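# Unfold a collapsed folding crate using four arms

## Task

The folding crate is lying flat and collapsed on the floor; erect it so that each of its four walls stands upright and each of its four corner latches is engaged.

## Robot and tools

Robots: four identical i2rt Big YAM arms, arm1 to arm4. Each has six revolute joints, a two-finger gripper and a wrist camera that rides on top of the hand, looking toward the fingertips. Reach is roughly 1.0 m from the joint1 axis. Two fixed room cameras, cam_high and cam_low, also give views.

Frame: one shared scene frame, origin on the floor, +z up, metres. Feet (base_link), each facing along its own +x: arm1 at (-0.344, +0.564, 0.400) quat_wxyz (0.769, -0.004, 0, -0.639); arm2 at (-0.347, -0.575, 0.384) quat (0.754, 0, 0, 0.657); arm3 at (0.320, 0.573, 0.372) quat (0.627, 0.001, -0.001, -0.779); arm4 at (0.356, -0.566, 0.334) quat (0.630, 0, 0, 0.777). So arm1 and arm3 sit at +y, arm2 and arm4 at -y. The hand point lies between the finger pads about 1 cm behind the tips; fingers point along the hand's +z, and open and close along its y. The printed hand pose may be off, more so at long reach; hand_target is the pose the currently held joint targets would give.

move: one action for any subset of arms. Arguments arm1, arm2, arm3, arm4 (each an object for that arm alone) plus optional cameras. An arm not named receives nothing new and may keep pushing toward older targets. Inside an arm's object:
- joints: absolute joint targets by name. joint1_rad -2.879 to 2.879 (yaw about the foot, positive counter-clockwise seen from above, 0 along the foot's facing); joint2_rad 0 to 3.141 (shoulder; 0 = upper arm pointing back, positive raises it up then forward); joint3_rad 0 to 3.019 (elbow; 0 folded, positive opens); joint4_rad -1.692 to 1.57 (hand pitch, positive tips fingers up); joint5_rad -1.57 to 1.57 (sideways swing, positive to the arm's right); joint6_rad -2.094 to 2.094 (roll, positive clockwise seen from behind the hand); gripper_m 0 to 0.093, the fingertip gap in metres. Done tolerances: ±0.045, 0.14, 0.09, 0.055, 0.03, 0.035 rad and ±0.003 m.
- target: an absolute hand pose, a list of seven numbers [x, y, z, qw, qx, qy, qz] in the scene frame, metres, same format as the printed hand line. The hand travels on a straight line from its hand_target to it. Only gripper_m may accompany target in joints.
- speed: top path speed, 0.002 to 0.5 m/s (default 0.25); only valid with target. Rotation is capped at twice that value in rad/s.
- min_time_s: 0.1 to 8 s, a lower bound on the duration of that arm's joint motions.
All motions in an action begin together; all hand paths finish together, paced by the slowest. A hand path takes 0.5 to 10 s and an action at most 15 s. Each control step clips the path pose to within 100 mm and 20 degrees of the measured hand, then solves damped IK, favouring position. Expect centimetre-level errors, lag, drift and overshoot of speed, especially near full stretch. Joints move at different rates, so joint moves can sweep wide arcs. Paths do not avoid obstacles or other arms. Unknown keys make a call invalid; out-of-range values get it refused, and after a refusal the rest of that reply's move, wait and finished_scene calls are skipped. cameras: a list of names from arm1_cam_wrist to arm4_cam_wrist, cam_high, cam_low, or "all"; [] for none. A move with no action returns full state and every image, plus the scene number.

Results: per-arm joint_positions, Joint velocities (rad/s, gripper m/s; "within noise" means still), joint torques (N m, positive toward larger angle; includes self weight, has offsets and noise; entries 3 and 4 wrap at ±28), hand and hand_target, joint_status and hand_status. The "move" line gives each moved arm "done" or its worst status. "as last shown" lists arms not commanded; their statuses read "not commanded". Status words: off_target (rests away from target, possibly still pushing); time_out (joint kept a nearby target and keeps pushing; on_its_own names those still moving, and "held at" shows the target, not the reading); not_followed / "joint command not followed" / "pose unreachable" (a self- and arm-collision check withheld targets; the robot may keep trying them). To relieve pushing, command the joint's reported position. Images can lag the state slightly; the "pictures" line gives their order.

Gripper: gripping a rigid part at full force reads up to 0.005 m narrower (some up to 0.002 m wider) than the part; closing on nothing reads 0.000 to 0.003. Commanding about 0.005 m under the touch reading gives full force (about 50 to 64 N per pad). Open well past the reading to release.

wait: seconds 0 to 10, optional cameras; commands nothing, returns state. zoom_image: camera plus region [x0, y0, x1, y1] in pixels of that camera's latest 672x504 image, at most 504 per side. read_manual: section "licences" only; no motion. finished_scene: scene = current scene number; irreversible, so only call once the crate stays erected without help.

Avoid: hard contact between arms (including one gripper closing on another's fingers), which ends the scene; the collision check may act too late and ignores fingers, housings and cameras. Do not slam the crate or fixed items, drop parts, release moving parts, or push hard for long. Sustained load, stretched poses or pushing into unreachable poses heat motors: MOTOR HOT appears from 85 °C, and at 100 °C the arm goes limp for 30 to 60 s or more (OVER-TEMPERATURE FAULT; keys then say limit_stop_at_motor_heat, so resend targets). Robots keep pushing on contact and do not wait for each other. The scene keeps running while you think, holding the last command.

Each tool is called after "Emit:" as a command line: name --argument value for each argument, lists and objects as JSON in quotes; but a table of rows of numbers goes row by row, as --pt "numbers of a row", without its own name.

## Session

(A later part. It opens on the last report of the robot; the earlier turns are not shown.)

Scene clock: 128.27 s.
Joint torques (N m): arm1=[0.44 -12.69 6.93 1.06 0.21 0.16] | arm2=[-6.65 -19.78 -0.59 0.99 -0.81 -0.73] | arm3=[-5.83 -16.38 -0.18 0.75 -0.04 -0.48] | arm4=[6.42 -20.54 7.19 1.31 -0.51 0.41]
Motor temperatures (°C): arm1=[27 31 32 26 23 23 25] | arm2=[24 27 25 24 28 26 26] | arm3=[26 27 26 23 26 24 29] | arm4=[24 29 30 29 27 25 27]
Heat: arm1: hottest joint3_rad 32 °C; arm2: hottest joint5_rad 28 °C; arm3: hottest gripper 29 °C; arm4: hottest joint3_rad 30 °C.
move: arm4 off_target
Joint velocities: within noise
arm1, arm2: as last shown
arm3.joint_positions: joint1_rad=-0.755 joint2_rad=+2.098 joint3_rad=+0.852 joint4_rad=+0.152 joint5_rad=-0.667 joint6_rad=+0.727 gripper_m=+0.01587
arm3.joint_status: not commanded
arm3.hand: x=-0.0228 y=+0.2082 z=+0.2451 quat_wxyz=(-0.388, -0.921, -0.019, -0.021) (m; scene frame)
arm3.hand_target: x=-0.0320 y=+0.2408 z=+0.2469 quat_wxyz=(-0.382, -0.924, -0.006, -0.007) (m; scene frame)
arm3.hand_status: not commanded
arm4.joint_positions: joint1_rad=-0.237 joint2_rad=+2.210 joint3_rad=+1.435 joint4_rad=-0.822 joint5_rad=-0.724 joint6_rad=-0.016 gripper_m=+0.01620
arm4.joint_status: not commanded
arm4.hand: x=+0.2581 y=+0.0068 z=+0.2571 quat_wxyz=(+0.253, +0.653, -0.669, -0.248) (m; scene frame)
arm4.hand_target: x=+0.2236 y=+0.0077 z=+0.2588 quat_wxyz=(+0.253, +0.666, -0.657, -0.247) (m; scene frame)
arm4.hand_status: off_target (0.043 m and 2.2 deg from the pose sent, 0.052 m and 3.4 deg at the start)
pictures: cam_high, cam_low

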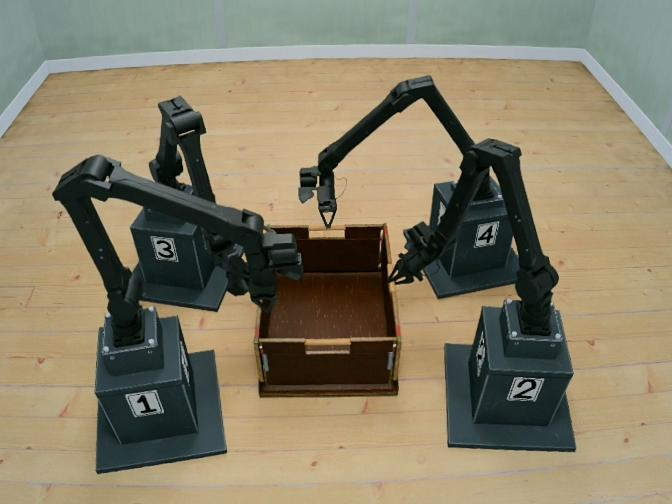

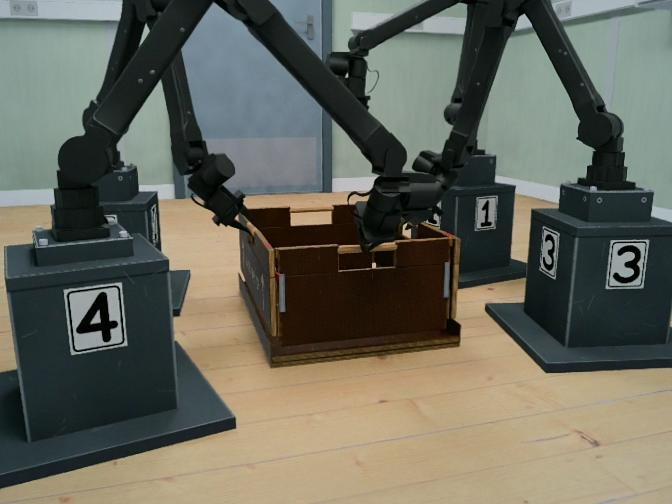

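Emit:
move --arm4 '{"target": [0.257, 0.010, 0.260, -0.2556, -0.6658, 0.6544, 0.2512], "speed": 0.1}' --arm2 '{"target": [-0.027, -0.222, 0.250, -0.0033, -0.0080, 0.9239, 0.3827], "speed": 0.1}' --arm3 '{"target": [-0.034, 0.225, 0.249, 0.3827, 0.9239, 0.0080, 0.0033], "speed": 0.1}'

Emit:
move --arm4 '{"joints": {"gripper_m": 0.045}}' --arm2 '{"joints": {"gripper_m": 0.045}}' --arm3 '{"joints": {"gripper_m": 0.045}}' --cameras '["cam_high", "cam_low"]'

Scene clock: 132.97 s.
Joint torques (N m): arm1=[0.44 -12.75 6.83 1.28 0.25 0.17] | arm2=[-3.66 -18.67 0.84 1.29 -0.42 -0.36] | arm3=[-3.43 -15.33 1.39 1.22 0.15 -0.24] | arm4=[2.08 -19.66 9.05 -0.96 -0.63 -0.22]
Motor temperatures (°C): arm1=[27 31 32 26 23 23 25] | arm2=[24 27 24 24 28 26 26] | arm3=[26 28 26 23 26 24 29] | arm4=[24 30 30 29 27 25 27]
Heat: arm1: hottest joint3_rad 32 °C; arm2: hottest joint5_rad 28 °C; arm3: hottest gripper 29 °C; arm4: hottest joint2_rad 30 °C.
move: arm2 off_target; arm3 off_target; arm4 done
Joint velocities: within noise
arm1: as last shown
arm2.joint_positions: joint1_rad=-0.772 joint2_rad=+2.127 joint3_rad=+0.785 joint4_rad=+0.275 joint5_rad=-0.616 joint6_rad=+0.798 gripper_m=+0.01710
arm2.joint_status: not commanded
arm2.hand: x=-0.0374 y=-0.2068 z=+0.2396 quat_wxyz=(+0.019, +0.013, -0.926, -0.377) (m; scene frame)
arm2.hand_target: x=-0.0277 y=-0.2221 z=+0.2487 quat_wxyz=(+0.004, +0.007, -0.924, -0.382) (m; scene frame)
arm2.hand_status: off_target (0.021 m and 2.0 deg from the pose sent, 0.021 m and 2.1 deg at the start)
arm3.joint_positions: joint1_rad=-0.752 joint2_rad=+2.098 joint3_rad=+0.852 joint4_rad=+0.157 joint5_rad=-0.663 joint6_rad=+0.734 gripper_m=+0.01587
arm3.joint_status: not commanded
arm3.hand: x=-0.0229 y=+0.2070 z=+0.2451 quat_wxyz=(-0.388, -0.921, -0.017, -0.020) (m; scene frame)
arm3.hand_target: x=-0.0327 y=+0.2236 z=+0.2491 quat_wxyz=(-0.385, -0.923, -0.009, -0.005) (m; scene frame)
arm3.hand_status: off_target (0.021 m and 2.3 deg from the pose sent, 0.021 m and 2.5 deg at the start)
arm4.joint_positions: joint1_rad=-0.240 joint2_rad=+2.210 joint3_rad=+1.435 joint4_rad=-0.827 joint5_rad=-0.730 joint6_rad=-0.033 gripper_m=+0.01620
arm4.joint_status: not commanded
arm4.hand: x=+0.2590 y=+0.0062 z=+0.2578 quat_wxyz=(+0.254, +0.657, -0.664, -0.251) (m; scene frame)
arm4.hand_target: x=+0.2565 y=+0.0114 z=+0.2602 quat_wxyz=(+0.254, +0.664, -0.656, -0.253) (m; scene frame)
arm4.hand_status: done (0.005 m and 1.5 deg from the pose sent, 0.004 m and 2.2 deg at the start)
pictures: none

Scene clock: 133.67 s.
Joint torques (N m): arm1=[0.09 -13.57 6.99 1.28 0.2 0.17] | arm2=[-1.32 -17.38 2.22 1.16 -0.15 -0.25] | arm3=[-1.38 -15.44 1.96 1.18 -0.04 -0.1] | arm4=[2.61 -19.66 9.13 -0.57 -0.61 -0.18]
Motor temperatures (°C): arm1=[27 31 32 26 23 23 25] | arm2=[24 27 24 24 28 26 26] | arm3=[26 28 26 23 26 24 29] | arm4=[24 30 30 29 27 25 27]
Heat: arm1: hottest joint3_rad 32 °C; arm2: hottest joint5_rad 28 °C; arm3: hottest gripper 29 °C; arm4: hottest joint2_rad 30 °C.
move: arm2 done; arm3 done; arm4 done
Joint velocities: within noise
arm1: as last shown
arm2.joint_positions: joint1_rad=-0.798 joint2_rad=+2.116 joint3_rad=+0.752 joint4_rad=+0.278 joint5_rad=-0.624 joint6_rad=+0.786 gripper_m=+0.04486
arm2.joint_status: all done
arm2.hand: x=-0.0405 y=-0.2230 z=+0.2393 quat_wxyz=(+0.021, +0.005, -0.927, -0.375) (m; scene frame)
arm2.hand_target: x=-0.0320 y=-0.2254 z=+0.2472 quat_wxyz=(+0.007, +0.006, -0.925, -0.380) (m; scene frame)
arm2.hand_status: not commanded
arm3.joint_positions: joint1_rad=-0.787 joint2_rad=+2.093 joint3_rad=+0.841 joint4_rad=+0.155 joint5_rad=-0.649 joint6_rad=+0.722 gripper_m=+0.04487
arm3.joint_status: all done
arm3.hand: x=-0.0330 y=+0.2233 z=+0.2434 quat_wxyz=(-0.381, -0.924, -0.003, -0.010) (m; scene frame)
arm3.hand_target: x=-0.0360 y=+0.2281 z=+0.2479 quat_wxyz=(-0.381, -0.924, -0.004, -0.002) (m; scene frame)
arm3.hand_status: not commanded
arm4.joint_positions: joint1_rad=-0.231 joint2_rad=+2.210 joint3_rad=+1.435 joint4_rad=-0.844 joint5_rad=-0.730 joint6_rad=-0.036 gripper_m=+0.04492
arm4.joint_status: all done
arm4.hand: x=+0.2537 y=+0.0019 z=+0.2580 quat_wxyz=(+0.261, +0.659, -0.662, -0.245) (m; scene frame)
arm4.hand_target: x=+0.2512 y=+0.0091 z=+0.2601 quat_wxyz=(+0.257, +0.666, -0.654, -0.249) (m; scene frame)
arm4.hand_status: not commanded
pictures: cam_high, cam_low

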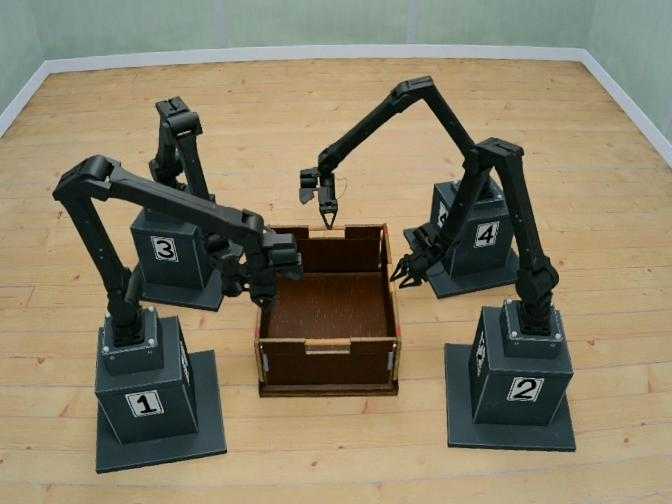

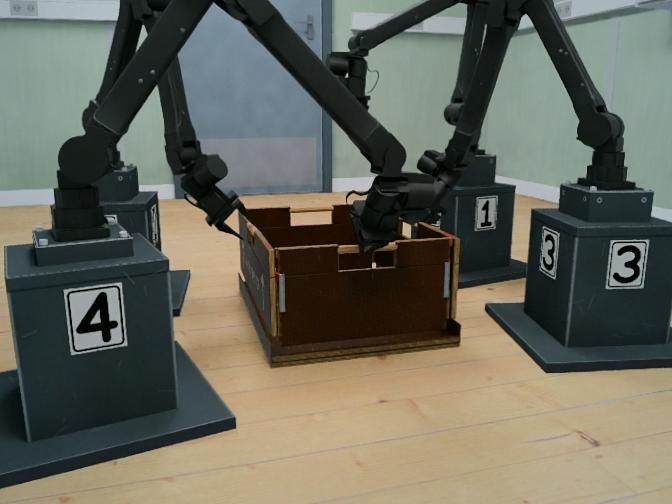

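Emit:
move --arm4 '{"target": [0.325, 0.011, 0.336, -0.2556, -0.6658, 0.6544, 0.2512], "speed": 0.12}' --arm2 '{"target": [-0.030, -0.287, 0.330, -0.0033, -0.0080, 0.9239, 0.3827], "speed": 0.12}' --arm3 '{"target": [-0.035, 0.289, 0.330, 0.3827, 0.9239, 0.0080, 0.0033], "speed": 0.12}' --cameras '["cam_high", "cam_low"]'

Emit:
zoom_image --camera "cam_high" --region '[250, 210, 410, 410]'

Emit:
zoom_image --camera "cam_low" --region '[220, 190, 480, 370]'

Scene clock: 138.57 s.
Joint torques (N m): arm1=[1.03 -12.63 7.04 1.26 0.28 0.17] | arm2=[-0.85 -15.5 3.74 0.55 -0.53 -0.18] | arm3=[-1.67 -13.33 3.15 0.68 -0.41 -0.1] | arm4=[1.55 -19.96 11.1 -0.8 -0.41 -0.18]
Motor temperatures (°C): arm1=[27 31 32 26 23 23 25] | arm2=[24 27 24 24 28 26 26] | arm3=[26 28 26 23 26 24 28] | arm4=[24 30 30 29 27 25 27]
Heat: arm1: hottest joint3_rad 32 °C; arm2: hottest joint5_rad 28 °C; arm3: hottest joint2_rad 28 °C; arm4: hottest joint2_rad 30 °C.
move: arm2 off_target; arm3 done; arm4 off_target
Joint velocities: within noise
arm1: as last shown
arm2.joint_positions: joint1_rad=-0.954 joint2_rad=+1.823 joint3_rad=+0.646 joint4_rad=+0.005 joint5_rad=-0.682 joint6_rad=+0.627 gripper_m=+0.04491
arm2.joint_status: not commanded
arm2.hand: x=-0.0332 y=-0.2887 z=+0.3194 quat_wxyz=(+0.013, -0.001, -0.926, -0.377) (m; scene frame)
arm2.hand_target: x=-0.0273 y=-0.2889 z=+0.3295 quat_wxyz=(+0.003, +0.003, -0.924, -0.383) (m; scene frame)
arm2.hand_status: off_target (0.011 m and 1.6 deg from the pose sent, 0.112 m and 2.2 deg at the start)
arm3.joint_positions: joint1_rad=-0.916 joint2_rad=+1.818 joint3_rad=+0.763 joint4_rad=-0.124 joint5_rad=-0.702 joint6_rad=+0.561 gripper_m=+0.04491
arm3.joint_status: not commanded
arm3.hand: x=-0.0370 y=+0.2816 z=+0.3279 quat_wxyz=(-0.384, -0.923, -0.010, -0.003) (m; scene frame)
arm3.hand_target: x=-0.0356 y=+0.2880 z=+0.3303 quat_wxyz=(-0.384, -0.923, -0.008, -0.003) (m; scene frame)
arm3.hand_status: done (0.008 m and 0.3 deg from the pose sent, 0.109 m and 0.9 deg at the start)
arm4.joint_positions: joint1_rad=-0.355 joint2_rad=+2.125 joint3_rad=+1.497 joint4_rad=-1.118 joint5_rad=-0.727 joint6_rad=-0.199 gripper_m=+0.04495
arm4.joint_status: not commanded
arm4.hand: x=+0.3233 y=-0.0032 z=+0.3257 quat_wxyz=(+0.271, +0.653, -0.664, -0.243) (m; scene frame)
arm4.hand_target: x=+0.3273 y=+0.0115 z=+0.3360 quat_wxyz=(+0.256, +0.664, -0.656, -0.252) (m; scene frame)
arm4.hand_status: off_target (0.018 m and 2.7 deg from the pose sent, 0.106 m and 1.5 deg at the start)
pictures: cam_high, cam_low

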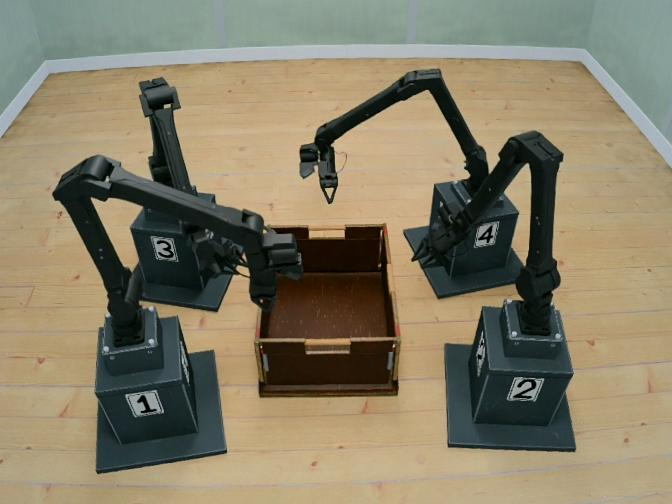

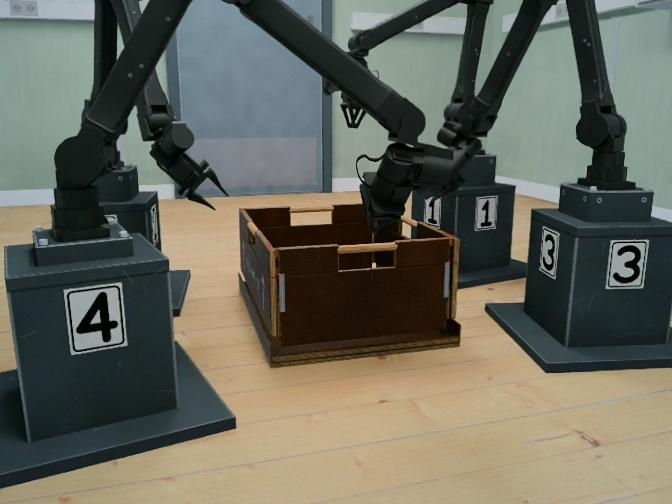

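Scaled by 2.520 from the camera's 672x504 image, which has a finer 960x720 frame.

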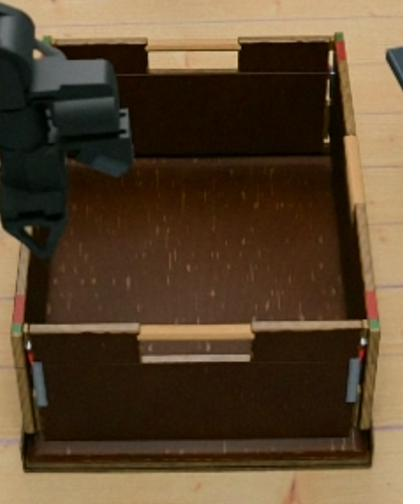

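Scaled by 1.938 from the camera's 672x504 image, which has a finer 960x720 frame.

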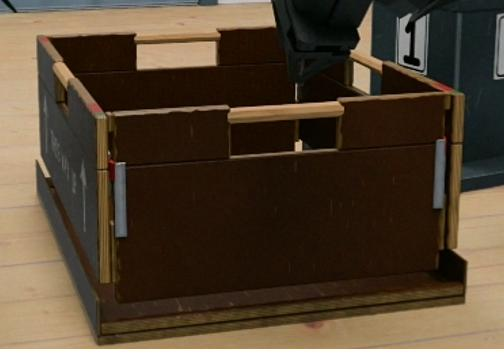

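Emit:
finished_scene --scene 2

The scene is finished: the task was done.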